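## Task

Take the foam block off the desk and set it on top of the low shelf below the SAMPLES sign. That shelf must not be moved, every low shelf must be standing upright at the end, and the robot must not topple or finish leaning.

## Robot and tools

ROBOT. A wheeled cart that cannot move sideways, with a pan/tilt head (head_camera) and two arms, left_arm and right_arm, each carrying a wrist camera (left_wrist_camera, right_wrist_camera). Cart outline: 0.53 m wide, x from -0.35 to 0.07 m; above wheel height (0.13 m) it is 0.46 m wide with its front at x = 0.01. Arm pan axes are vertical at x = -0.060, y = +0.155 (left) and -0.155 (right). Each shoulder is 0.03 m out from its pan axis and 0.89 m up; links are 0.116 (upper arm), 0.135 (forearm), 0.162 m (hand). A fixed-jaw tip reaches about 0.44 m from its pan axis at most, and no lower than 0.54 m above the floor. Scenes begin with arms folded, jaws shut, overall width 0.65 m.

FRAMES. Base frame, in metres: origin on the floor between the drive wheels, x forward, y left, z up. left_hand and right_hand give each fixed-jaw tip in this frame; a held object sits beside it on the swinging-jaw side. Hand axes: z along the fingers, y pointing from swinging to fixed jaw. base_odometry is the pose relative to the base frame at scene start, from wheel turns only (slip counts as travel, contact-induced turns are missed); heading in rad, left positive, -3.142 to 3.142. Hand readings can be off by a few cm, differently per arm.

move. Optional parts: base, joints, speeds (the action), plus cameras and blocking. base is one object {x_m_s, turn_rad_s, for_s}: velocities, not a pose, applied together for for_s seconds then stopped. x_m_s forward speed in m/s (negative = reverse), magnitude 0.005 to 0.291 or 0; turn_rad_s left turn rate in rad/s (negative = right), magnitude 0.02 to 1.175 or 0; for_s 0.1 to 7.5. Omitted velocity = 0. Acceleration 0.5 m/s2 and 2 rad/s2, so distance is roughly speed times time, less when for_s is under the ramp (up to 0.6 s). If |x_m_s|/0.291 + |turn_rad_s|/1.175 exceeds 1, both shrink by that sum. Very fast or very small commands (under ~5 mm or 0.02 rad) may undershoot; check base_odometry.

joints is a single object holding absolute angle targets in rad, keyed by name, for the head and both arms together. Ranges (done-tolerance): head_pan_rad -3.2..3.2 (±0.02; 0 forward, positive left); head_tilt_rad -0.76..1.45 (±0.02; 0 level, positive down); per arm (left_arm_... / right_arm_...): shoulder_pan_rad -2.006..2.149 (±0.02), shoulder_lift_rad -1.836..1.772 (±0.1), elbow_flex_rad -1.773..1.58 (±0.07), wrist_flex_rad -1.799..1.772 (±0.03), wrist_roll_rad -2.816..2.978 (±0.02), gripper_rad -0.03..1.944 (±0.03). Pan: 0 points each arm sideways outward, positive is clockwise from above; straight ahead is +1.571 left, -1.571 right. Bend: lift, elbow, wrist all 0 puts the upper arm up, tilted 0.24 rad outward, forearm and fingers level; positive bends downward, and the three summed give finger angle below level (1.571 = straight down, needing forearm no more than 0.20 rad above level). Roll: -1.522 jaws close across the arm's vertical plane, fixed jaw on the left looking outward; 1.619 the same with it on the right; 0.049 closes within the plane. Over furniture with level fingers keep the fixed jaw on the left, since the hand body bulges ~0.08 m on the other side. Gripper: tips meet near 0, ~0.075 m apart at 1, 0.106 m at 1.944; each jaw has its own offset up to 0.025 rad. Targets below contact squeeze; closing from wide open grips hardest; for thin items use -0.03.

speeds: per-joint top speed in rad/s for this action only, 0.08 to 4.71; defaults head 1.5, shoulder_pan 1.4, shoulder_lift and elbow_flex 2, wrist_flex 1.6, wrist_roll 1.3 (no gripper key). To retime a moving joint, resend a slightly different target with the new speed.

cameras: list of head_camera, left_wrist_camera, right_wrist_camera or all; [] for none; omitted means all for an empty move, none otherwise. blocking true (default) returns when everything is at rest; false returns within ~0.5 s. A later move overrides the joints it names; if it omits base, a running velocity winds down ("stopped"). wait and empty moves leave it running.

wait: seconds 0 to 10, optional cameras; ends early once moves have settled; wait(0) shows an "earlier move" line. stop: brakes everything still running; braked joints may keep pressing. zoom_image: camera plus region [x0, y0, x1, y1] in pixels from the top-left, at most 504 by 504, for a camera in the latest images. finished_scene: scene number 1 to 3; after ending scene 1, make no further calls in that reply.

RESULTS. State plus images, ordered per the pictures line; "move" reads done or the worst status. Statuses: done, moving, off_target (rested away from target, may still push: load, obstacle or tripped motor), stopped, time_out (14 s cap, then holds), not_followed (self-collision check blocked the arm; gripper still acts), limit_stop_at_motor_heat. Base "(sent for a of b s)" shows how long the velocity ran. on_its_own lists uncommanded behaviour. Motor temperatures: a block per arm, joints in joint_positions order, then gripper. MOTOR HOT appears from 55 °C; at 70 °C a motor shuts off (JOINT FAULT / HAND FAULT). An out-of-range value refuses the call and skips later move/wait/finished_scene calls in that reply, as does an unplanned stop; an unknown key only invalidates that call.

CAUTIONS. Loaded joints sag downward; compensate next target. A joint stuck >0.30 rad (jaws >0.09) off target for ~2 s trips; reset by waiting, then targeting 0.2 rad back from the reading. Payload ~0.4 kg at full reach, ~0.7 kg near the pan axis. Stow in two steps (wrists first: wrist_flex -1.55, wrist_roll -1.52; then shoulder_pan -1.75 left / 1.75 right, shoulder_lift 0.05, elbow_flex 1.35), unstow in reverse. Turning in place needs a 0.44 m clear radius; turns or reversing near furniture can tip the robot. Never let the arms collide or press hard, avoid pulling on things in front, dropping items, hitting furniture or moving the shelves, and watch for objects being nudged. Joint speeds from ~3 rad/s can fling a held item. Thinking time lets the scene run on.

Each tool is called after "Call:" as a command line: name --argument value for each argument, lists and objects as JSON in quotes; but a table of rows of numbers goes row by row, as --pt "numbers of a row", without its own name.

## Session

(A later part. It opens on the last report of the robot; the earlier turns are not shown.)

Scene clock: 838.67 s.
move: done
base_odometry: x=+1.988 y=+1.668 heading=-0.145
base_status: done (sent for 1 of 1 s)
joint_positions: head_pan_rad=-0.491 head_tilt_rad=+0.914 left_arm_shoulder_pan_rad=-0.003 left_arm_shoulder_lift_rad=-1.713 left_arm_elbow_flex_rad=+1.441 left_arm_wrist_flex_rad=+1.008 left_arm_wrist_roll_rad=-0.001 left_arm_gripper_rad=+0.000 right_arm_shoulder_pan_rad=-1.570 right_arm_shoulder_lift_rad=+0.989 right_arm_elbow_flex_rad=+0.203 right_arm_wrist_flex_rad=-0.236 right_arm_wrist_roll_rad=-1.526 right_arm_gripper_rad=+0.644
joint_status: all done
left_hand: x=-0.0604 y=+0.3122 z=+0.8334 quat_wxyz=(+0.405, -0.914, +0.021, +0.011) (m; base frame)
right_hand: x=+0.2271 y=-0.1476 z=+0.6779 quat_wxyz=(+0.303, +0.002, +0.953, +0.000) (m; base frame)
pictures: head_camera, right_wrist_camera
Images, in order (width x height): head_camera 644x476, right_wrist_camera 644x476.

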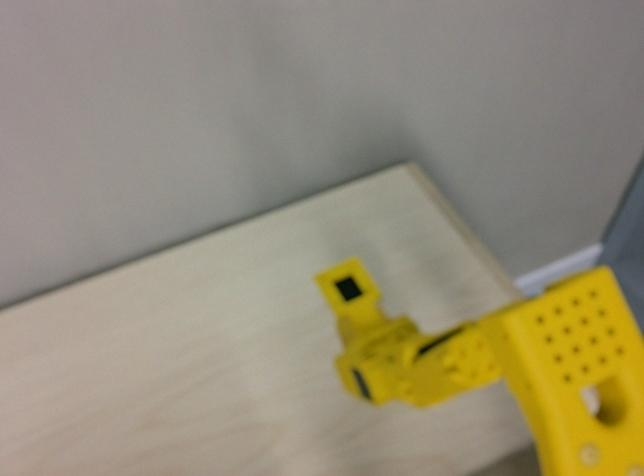

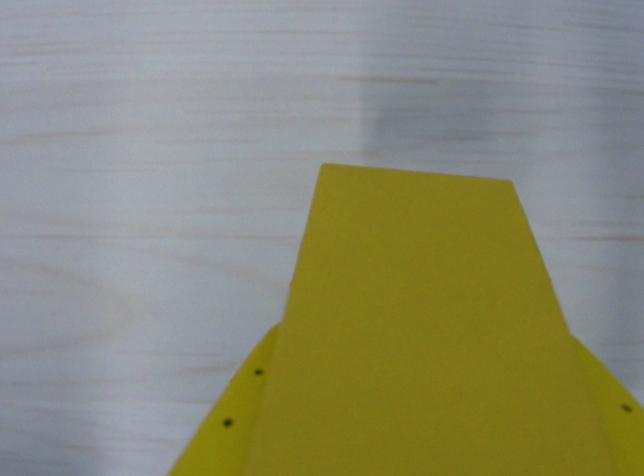

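Call:
move --joints '{"right_arm_shoulder_lift_rad": 1.531, "right_arm_elbow_flex_rad": -0.281, "right_arm_wrist_flex_rad": -0.47, "head_pan_rad": -0.4}' --speeds '{"right_arm_shoulder_lift_rad": 0.45, "right_arm_elbow_flex_rad": 0.4, "right_arm_wrist_flex_rad": 0.2}' --cameras '["head_camera", "right_wrist_camera"]'

Scene clock: 855.00 s.
move: done
base_odometry: x=+1.988 y=+1.668 heading=-0.145
base_status: not commanded
joint_positions: head_pan_rad=-0.411 head_tilt_rad=+0.914 left_arm_shoulder_pan_rad=-0.004 left_arm_shoulder_lift_rad=-1.713 left_arm_elbow_flex_rad=+1.441 left_arm_wrist_flex_rad=+1.008 left_arm_wrist_roll_rad=-0.001 left_arm_gripper_rad=+0.000 right_arm_shoulder_pan_rad=-1.568 right_arm_shoulder_lift_rad=+1.515 right_arm_elbow_flex_rad=-0.277 right_arm_wrist_flex_rad=-0.469 right_arm_wrist_roll_rad=-1.526 right_arm_gripper_rad=+0.644
joint_status: all done
left_hand: x=-0.0607 y=+0.3122 z=+0.8334 quat_wxyz=(+0.405, -0.914, +0.021, +0.011) (m; base frame)
right_hand: x=+0.2487 y=-0.1481 z=+0.6349 quat_wxyz=(+0.391, +0.003, +0.921, +0.000) (m; base frame)
pictures: head_camera, right_wrist_camera
Images, in order (width x height): head_camera 644x476, right_wrist_camera 644x476.

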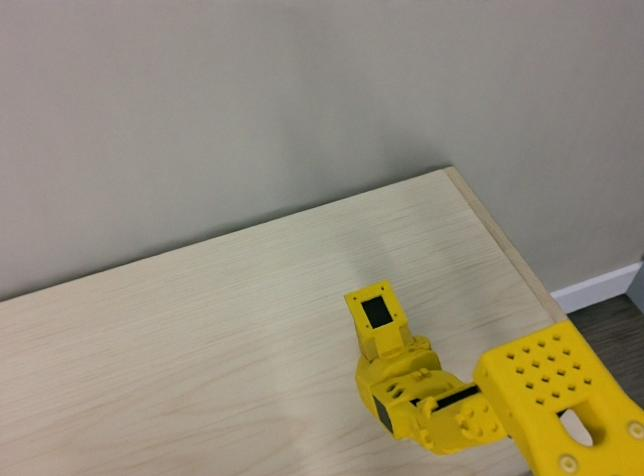

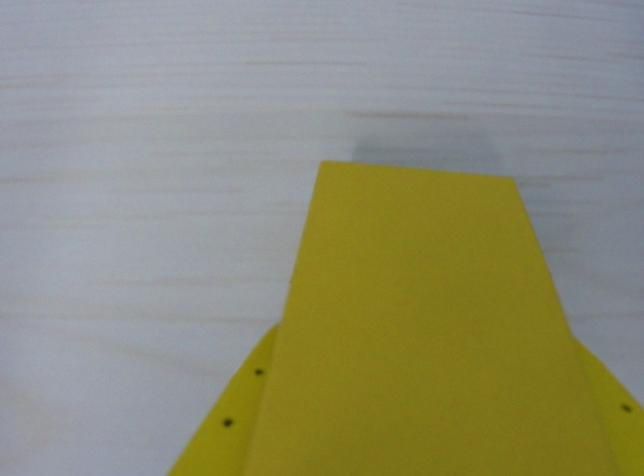

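Call:
move --joints '{"right_arm_shoulder_lift_rad": 1.62, "right_arm_elbow_flex_rad": -0.37, "right_arm_wrist_flex_rad": -0.46}' --speeds '{"right_arm_shoulder_lift_rad": 0.2, "right_arm_elbow_flex_rad": 0.2, "right_arm_wrist_flex_rad": 0.2}' --cameras '["right_wrist_camera"]'

Scene clock: 861.57 s.
move: done
base_odometry: x=+1.988 y=+1.668 heading=-0.145
base_status: not commanded
joint_positions: head_pan_rad=-0.411 head_tilt_rad=+0.914 left_arm_shoulder_pan_rad=-0.004 left_arm_shoulder_lift_rad=-1.713 left_arm_elbow_flex_rad=+1.441 left_arm_wrist_flex_rad=+1.008 left_arm_wrist_roll_rad=-0.001 left_arm_gripper_rad=+0.000 right_arm_shoulder_pan_rad=-1.567 right_arm_shoulder_lift_rad=+1.579 right_arm_elbow_flex_rad=-0.369 right_arm_wrist_flex_rad=-0.469 right_arm_wrist_roll_rad=-1.526 right_arm_gripper_rad=+0.644
joint_status: all done
left_hand: x=-0.0607 y=+0.3122 z=+0.8334 quat_wxyz=(+0.405, -0.914, +0.021, +0.011) (m; base frame)
right_hand: x=+0.2536 y=-0.1486 z=+0.6322 quat_wxyz=(+0.403, +0.004, +0.915, +0.000) (m; base frame)
pictures: right_wrist_camera
Images, in order (width x height): right_wrist_camera 644x476.

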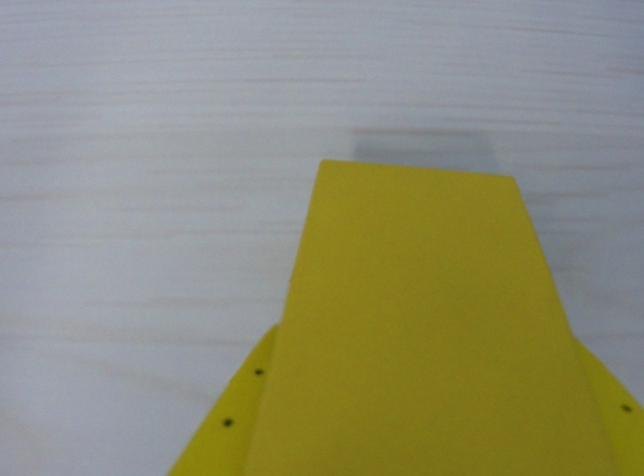

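Call:
move --joints '{"right_arm_shoulder_lift_rad": 1.72, "right_arm_elbow_flex_rad": -0.42, "right_arm_wrist_flex_rad": -0.47}' --speeds '{"right_arm_shoulder_lift_rad": 0.2, "right_arm_elbow_flex_rad": 0.2, "right_arm_wrist_flex_rad": 0.2}' --cameras '["right_wrist_camera"]'

Scene clock: 868.63 s.
move: done
base_odometry: x=+1.988 y=+1.668 heading=-0.145
base_status: not commanded
joint_positions: head_pan_rad=-0.411 head_tilt_rad=+0.914 left_arm_shoulder_pan_rad=-0.004 left_arm_shoulder_lift_rad=-1.713 left_arm_elbow_flex_rad=+1.441 left_arm_wrist_flex_rad=+1.008 left_arm_wrist_roll_rad=-0.001 left_arm_gripper_rad=+0.000 right_arm_shoulder_pan_rad=-1.565 right_arm_shoulder_lift_rad=+1.635 right_arm_elbow_flex_rad=-0.431 right_arm_wrist_flex_rad=-0.488 right_arm_wrist_roll_rad=-1.525 right_arm_gripper_rad=+0.644
joint_status: all done
left_hand: x=-0.0607 y=+0.3122 z=+0.8334 quat_wxyz=(+0.405, -0.914, +0.021, +0.011) (m; base frame)
right_hand: x=+0.2552 y=-0.1491 z=+0.6293 quat_wxyz=(+0.414, +0.004, +0.910, -0.001) (m; base frame)
pictures: right_wrist_camera
Images, in order (width x height): right_wrist_camera 644x476.

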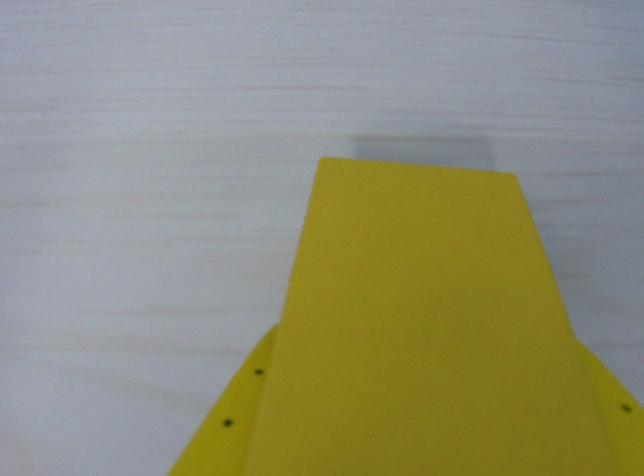

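Call:
move --joints '{"right_arm_shoulder_lift_rad": 1.772, "right_arm_elbow_flex_rad": -0.4, "right_arm_wrist_flex_rad": -0.5}' --speeds '{"right_arm_shoulder_lift_rad": 0.2, "right_arm_elbow_flex_rad": 0.2, "right_arm_wrist_flex_rad": 0.2}' --cameras '["right_wrist_camera"]'

Scene clock: 883.40 s.
move: off_target
base_odometry: x=+1.988 y=+1.668 heading=-0.145
base_status: not commanded
joint_positions: head_pan_rad=-0.411 head_tilt_rad=+0.914 left_arm_shoulder_pan_rad=-0.004 left_arm_shoulder_lift_rad=-1.713 left_arm_elbow_flex_rad=+1.441 left_arm_wrist_flex_rad=+1.008 left_arm_wrist_roll_rad=-0.001 left_arm_gripper_rad=+0.000 right_arm_shoulder_pan_rad=-1.565 right_arm_shoulder_lift_rad=+1.656 right_arm_elbow_flex_rad=-0.431 right_arm_wrist_flex_rad=-0.525 right_arm_wrist_roll_rad=-1.514 right_arm_gripper_rad=+0.644
joint_status: right_arm_shoulder_lift_rad off_target (ended at +1.656, target +1.772); the others done
left_hand: x=-0.0607 y=+0.3122 z=+0.8334 quat_wxyz=(+0.405, -0.914, +0.021, +0.011) (m; base frame)
right_hand: x=+0.2533 y=-0.1491 z=+0.6276 quat_wxyz=(+0.421, -0.001, +0.907, -0.003) (m; base frame)
pictures: right_wrist_camera
Images, in order (width x height): right_wrist_camera 644x476.

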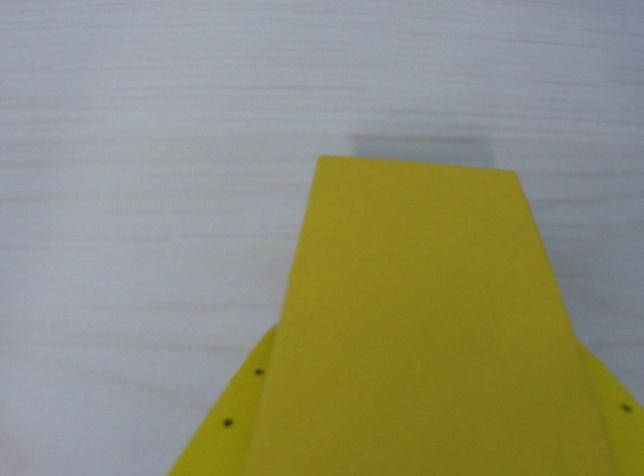

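Call:
move --joints '{"right_arm_shoulder_lift_rad": 1.66, "right_arm_elbow_flex_rad": -0.431, "right_arm_wrist_flex_rad": -0.525, "right_arm_gripper_rad": 0.64}' --cameras '["right_wrist_camera"]'

Call:
move --joints '{"right_arm_gripper_rad": 0.68}' --cameras '["right_wrist_camera"]'

Scene clock: 890.93 s.
move: done
base_odometry: x=+1.988 y=+1.668 heading=-0.145
base_status: not commanded
joint_positions: head_pan_rad=-0.411 head_tilt_rad=+0.914 left_arm_shoulder_pan_rad=-0.004 left_arm_shoulder_lift_rad=-1.713 left_arm_elbow_flex_rad=+1.441 left_arm_wrist_flex_rad=+1.008 left_arm_wrist_roll_rad=-0.001 left_arm_gripper_rad=+0.000 right_arm_shoulder_pan_rad=-1.565 right_arm_shoulder_lift_rad=+1.656 right_arm_elbow_flex_rad=-0.435 right_arm_wrist_flex_rad=-0.535 right_arm_wrist_roll_rad=-1.514 right_arm_gripper_rad=+0.663
joint_status: all done
left_hand: x=-0.0607 y=+0.3122 z=+0.8334 quat_wxyz=(+0.405, -0.914, +0.021, +0.011) (m; base frame)
right_hand: x=+0.2555 y=-0.1491 z=+0.6297 quat_wxyz=(+0.428, -0.001, +0.904, -0.003) (m; base frame)
pictures: right_wrist_camera
Images, in order (width x height): right_wrist_camera 644x476.

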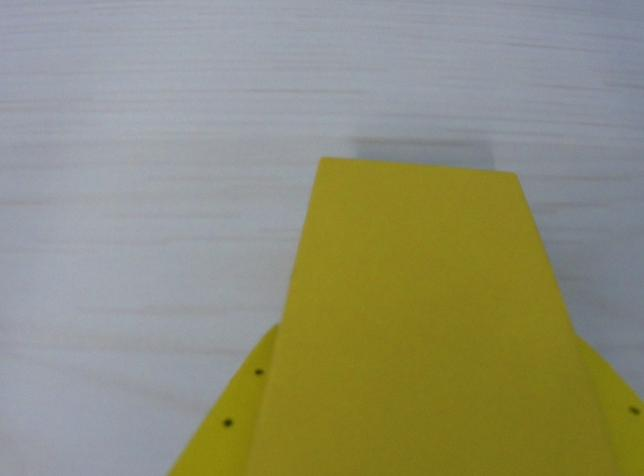

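Scene clock: 891.27 s.
move: done
base_odometry: x=+1.988 y=+1.668 heading=-0.145
base_status: not commanded
joint_positions: head_pan_rad=-0.411 head_tilt_rad=+0.914 left_arm_shoulder_pan_rad=-0.004 left_arm_shoulder_lift_rad=-1.713 left_arm_elbow_flex_rad=+1.441 left_arm_wrist_flex_rad=+1.008 left_arm_wrist_roll_rad=-0.001 left_arm_gripper_rad=+0.000 right_arm_shoulder_pan_rad=-1.567 right_arm_shoulder_lift_rad=+1.656 right_arm_elbow_flex_rad=-0.435 right_arm_wrist_flex_rad=-0.535 right_arm_wrist_roll_rad=-1.514 right_arm_gripper_rad=+0.689
joint_status: all done
left_hand: x=-0.0607 y=+0.3122 z=+0.8334 quat_wxyz=(+0.405, -0.914, +0.021, +0.011) (m; base frame)
right_hand: x=+0.2554 y=-0.1486 z=+0.6297 quat_wxyz=(+0.428, -0.002, +0.904, -0.003) (m; base frame)
pictures: right_wrist_camera
Images, in order (width x height): right_wrist_camera 644x476.

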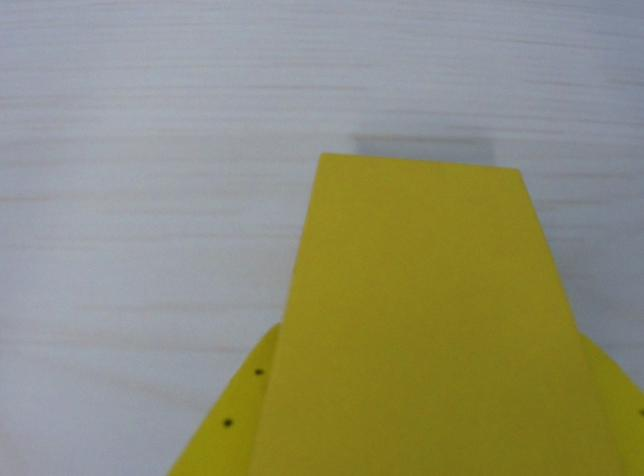

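Call:
move --joints '{"right_arm_gripper_rad": 0.72}' --cameras '["right_wrist_camera"]'

Call:
move --joints '{"right_arm_gripper_rad": 0.78}' --cameras '["right_wrist_camera"]'

Call:
move --joints '{"right_arm_gripper_rad": 0.9}' --cameras '["right_wrist_camera"]'

Scene clock: 897.83 s.
move: done
base_odometry: x=+1.988 y=+1.668 heading=-0.145
base_status: not commanded
joint_positions: head_pan_rad=-0.411 head_tilt_rad=+0.914 left_arm_shoulder_pan_rad=-0.004 left_arm_shoulder_lift_rad=-1.713 left_arm_elbow_flex_rad=+1.441 left_arm_wrist_flex_rad=+1.008 left_arm_wrist_roll_rad=-0.001 left_arm_gripper_rad=+0.000 right_arm_shoulder_pan_rad=-1.568 right_arm_shoulder_lift_rad=+1.665 right_arm_elbow_flex_rad=-0.435 right_arm_wrist_flex_rad=-0.535 right_arm_wrist_roll_rad=-1.515 right_arm_gripper_rad=+0.719
joint_status: all done
left_hand: x=-0.0607 y=+0.3122 z=+0.8334 quat_wxyz=(+0.405, -0.914, +0.021, +0.011) (m; base frame)
right_hand: x=+0.2530 y=-0.1481 z=+0.6271 quat_wxyz=(+0.424, -0.002, +0.906, -0.002) (m; base frame)
pictures: right_wrist_camera
Images, in order (width x height): right_wrist_camera 644x476.

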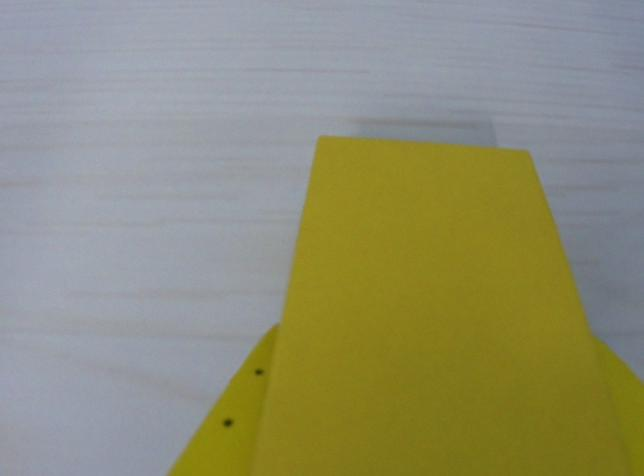

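Scene clock: 898.33 s.
move: done
base_odometry: x=+1.988 y=+1.668 heading=-0.145
base_status: not commanded
joint_positions: head_pan_rad=-0.411 head_tilt_rad=+0.914 left_arm_shoulder_pan_rad=-0.003 left_arm_shoulder_lift_rad=-1.713 left_arm_elbow_flex_rad=+1.441 left_arm_wrist_flex_rad=+1.008 left_arm_wrist_roll_rad=-0.001 left_arm_gripper_rad=+0.000 right_arm_shoulder_pan_rad=-1.568 right_arm_shoulder_lift_rad=+1.668 right_arm_elbow_flex_rad=-0.420 right_arm_wrist_flex_rad=-0.528 right_arm_wrist_roll_rad=-1.523 right_arm_gripper_rad=+0.772
joint_status: all done
left_hand: x=-0.0604 y=+0.3122 z=+0.8334 quat_wxyz=(+0.405, -0.914, +0.021, +0.011) (m; base frame)
right_hand: x=+0.2479 y=-0.1481 z=+0.6228 quat_wxyz=(+0.412, +0.002, +0.911, +0.000) (m; base frame)
pictures: right_wrist_camera
Images, in order (width x height): right_wrist_camera 644x476.

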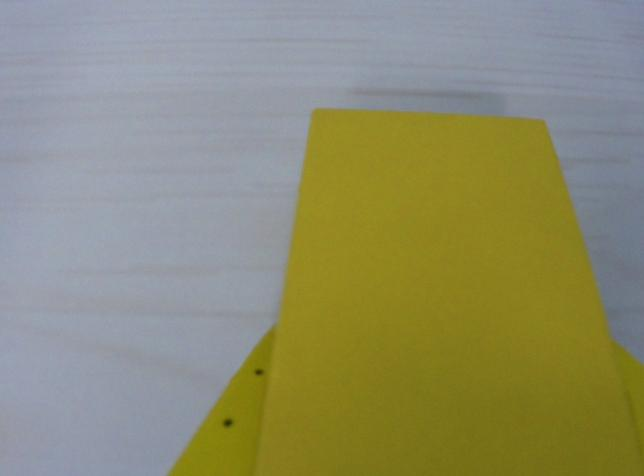

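Scene clock: 898.87 s.
move: done
base_odometry: x=+1.988 y=+1.668 heading=-0.145
base_status: not commanded
joint_positions: head_pan_rad=-0.411 head_tilt_rad=+0.914 left_arm_shoulder_pan_rad=-0.003 left_arm_shoulder_lift_rad=-1.713 left_arm_elbow_flex_rad=+1.441 left_arm_wrist_flex_rad=+1.008 left_arm_wrist_roll_rad=-0.001 left_arm_gripper_rad=+0.000 right_arm_shoulder_pan_rad=-1.568 right_arm_shoulder_lift_rad=+1.668 right_arm_elbow_flex_rad=-0.420 right_arm_wrist_flex_rad=-0.526 right_arm_wrist_roll_rad=-1.523 right_arm_gripper_rad=+0.890
joint_status: all done
left_hand: x=-0.0604 y=+0.3122 z=+0.8334 quat_wxyz=(+0.405, -0.914, +0.021, +0.011) (m; base frame)
right_hand: x=+0.2477 y=-0.1481 z=+0.6226 quat_wxyz=(+0.412, +0.002, +0.911, +0.000) (m; base frame)
pictures: right_wrist_camera
Images, in order (width x height): right_wrist_camera 644x476.

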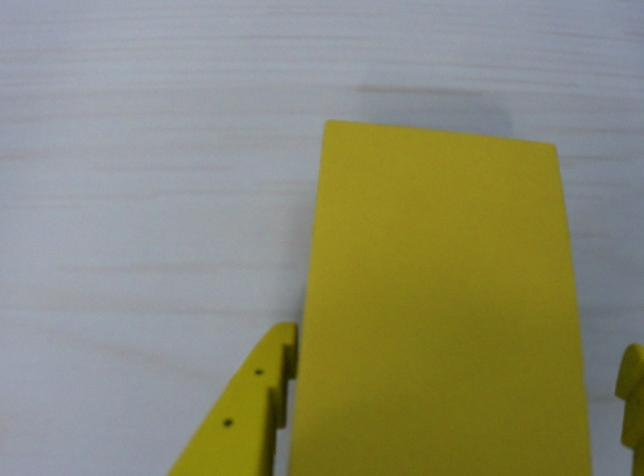

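Call:
move --joints '{"right_arm_gripper_rad": 1.1}'

Call:
move --joints '{"right_arm_shoulder_lift_rad": 0.7, "right_arm_elbow_flex_rad": 0.3, "right_arm_wrist_flex_rad": -0.25}' --speeds '{"right_arm_shoulder_lift_rad": 0.6, "right_arm_elbow_flex_rad": 0.45, "right_arm_wrist_flex_rad": 0.2}' --cameras '["head_camera", "right_wrist_camera"]'

Scene clock: 908.07 s.
move: done
base_odometry: x=+1.988 y=+1.668 heading=-0.145
base_status: not commanded
joint_positions: head_pan_rad=-0.411 head_tilt_rad=+0.914 left_arm_shoulder_pan_rad=-0.003 left_arm_shoulder_lift_rad=-1.713 left_arm_elbow_flex_rad=+1.441 left_arm_wrist_flex_rad=+1.008 left_arm_wrist_roll_rad=-0.001 left_arm_gripper_rad=+0.000 right_arm_shoulder_pan_rad=-1.568 right_arm_shoulder_lift_rad=+1.668 right_arm_elbow_flex_rad=-0.420 right_arm_wrist_flex_rad=-0.526 right_arm_wrist_roll_rad=-1.523 right_arm_gripper_rad=+1.091
joint_status: all done
left_hand: x=-0.0604 y=+0.3122 z=+0.8334 quat_wxyz=(+0.405, -0.914, +0.021, +0.011) (m; base frame)
right_hand: x=+0.2477 y=-0.1481 z=+0.6226 quat_wxyz=(+0.412, +0.002, +0.911, +0.000) (m; base frame)
pictures: none

Scene clock: 910.23 s.
move: done
base_odometry: x=+1.988 y=+1.668 heading=-0.145
base_status: not commanded
joint_positions: head_pan_rad=-0.411 head_tilt_rad=+0.914 left_arm_shoulder_pan_rad=-0.003 left_arm_shoulder_lift_rad=-1.713 left_arm_elbow_flex_rad=+1.441 left_arm_wrist_flex_rad=+1.008 left_arm_wrist_roll_rad=-0.001 left_arm_gripper_rad=+0.000 right_arm_shoulder_pan_rad=-1.568 right_arm_shoulder_lift_rad=+0.765 right_arm_elbow_flex_rad=+0.298 right_arm_wrist_flex_rad=-0.253 right_arm_wrist_roll_rad=-1.523 right_arm_gripper_rad=+1.091
joint_status: all done
left_hand: x=-0.0604 y=+0.3122 z=+0.8334 quat_wxyz=(+0.405, -0.914, +0.021, +0.011) (m; base frame)
right_hand: x=+0.2493 y=-0.1481 z=+0.7241 quat_wxyz=(+0.371, +0.002, +0.928, +0.000) (m; base frame)
pictures: head_camera, right_wrist_camera
Images, in order (width x height): head_camera 644x476, right_wrist_camera 644x476.

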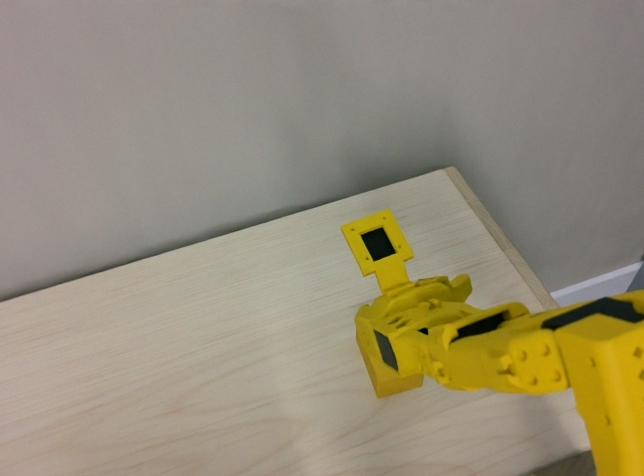

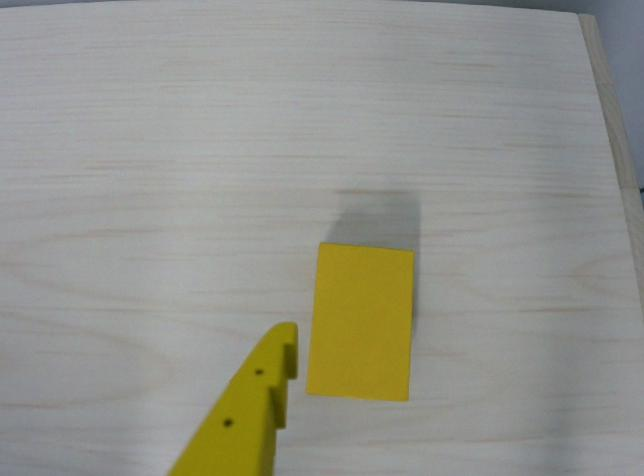

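Call:
move --joints '{"right_arm_shoulder_lift_rad": -1.08, "right_arm_elbow_flex_rad": 0.98, "right_arm_wrist_flex_rad": 0.094, "head_pan_rad": -0.3, "head_tilt_rad": 0.8}' --speeds '{"right_arm_shoulder_lift_rad": 1.0, "right_arm_elbow_flex_rad": 0.4, "right_arm_wrist_flex_rad": 0.2}' --base '{"x_m_s": -0.1, "for_s": 2.0}' --cameras '["head_camera"]'

Scene clock: 920.87 s.
move: done
base_odometry: x=+1.789 y=+1.698 heading=-0.151
base_status: done (sent for 2 of 2 s)
joint_positions: head_pan_rad=-0.311 head_tilt_rad=+0.814 left_arm_shoulder_pan_rad=-0.001 left_arm_shoulder_lift_rad=-1.713 left_arm_elbow_flex_rad=+1.441 left_arm_wrist_flex_rad=+1.008 left_arm_wrist_roll_rad=-0.001 left_arm_gripper_rad=+0.000 right_arm_shoulder_pan_rad=-1.568 right_arm_shoulder_lift_rad=-1.056 right_arm_elbow_flex_rad=+0.984 right_arm_wrist_flex_rad=+0.090 right_arm_wrist_roll_rad=-1.523 right_arm_gripper_rad=+1.091
joint_status: all done
left_hand: x=-0.0602 y=+0.3122 z=+0.8334 quat_wxyz=(+0.405, -0.914, +0.022, +0.010) (m; base frame)
right_hand: x=+0.1809 y=-0.1479 z=+0.9856 quat_wxyz=(+0.701, +0.001, +0.713, -0.001) (m; base frame)
pictures: head_camera
Images, in order (width x height): head_camera 644x476.

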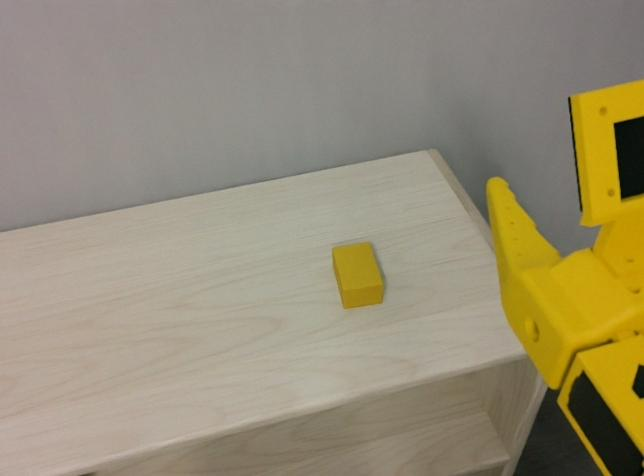

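Call:
finished_scene --scene 1

The scene is finished: the task was done.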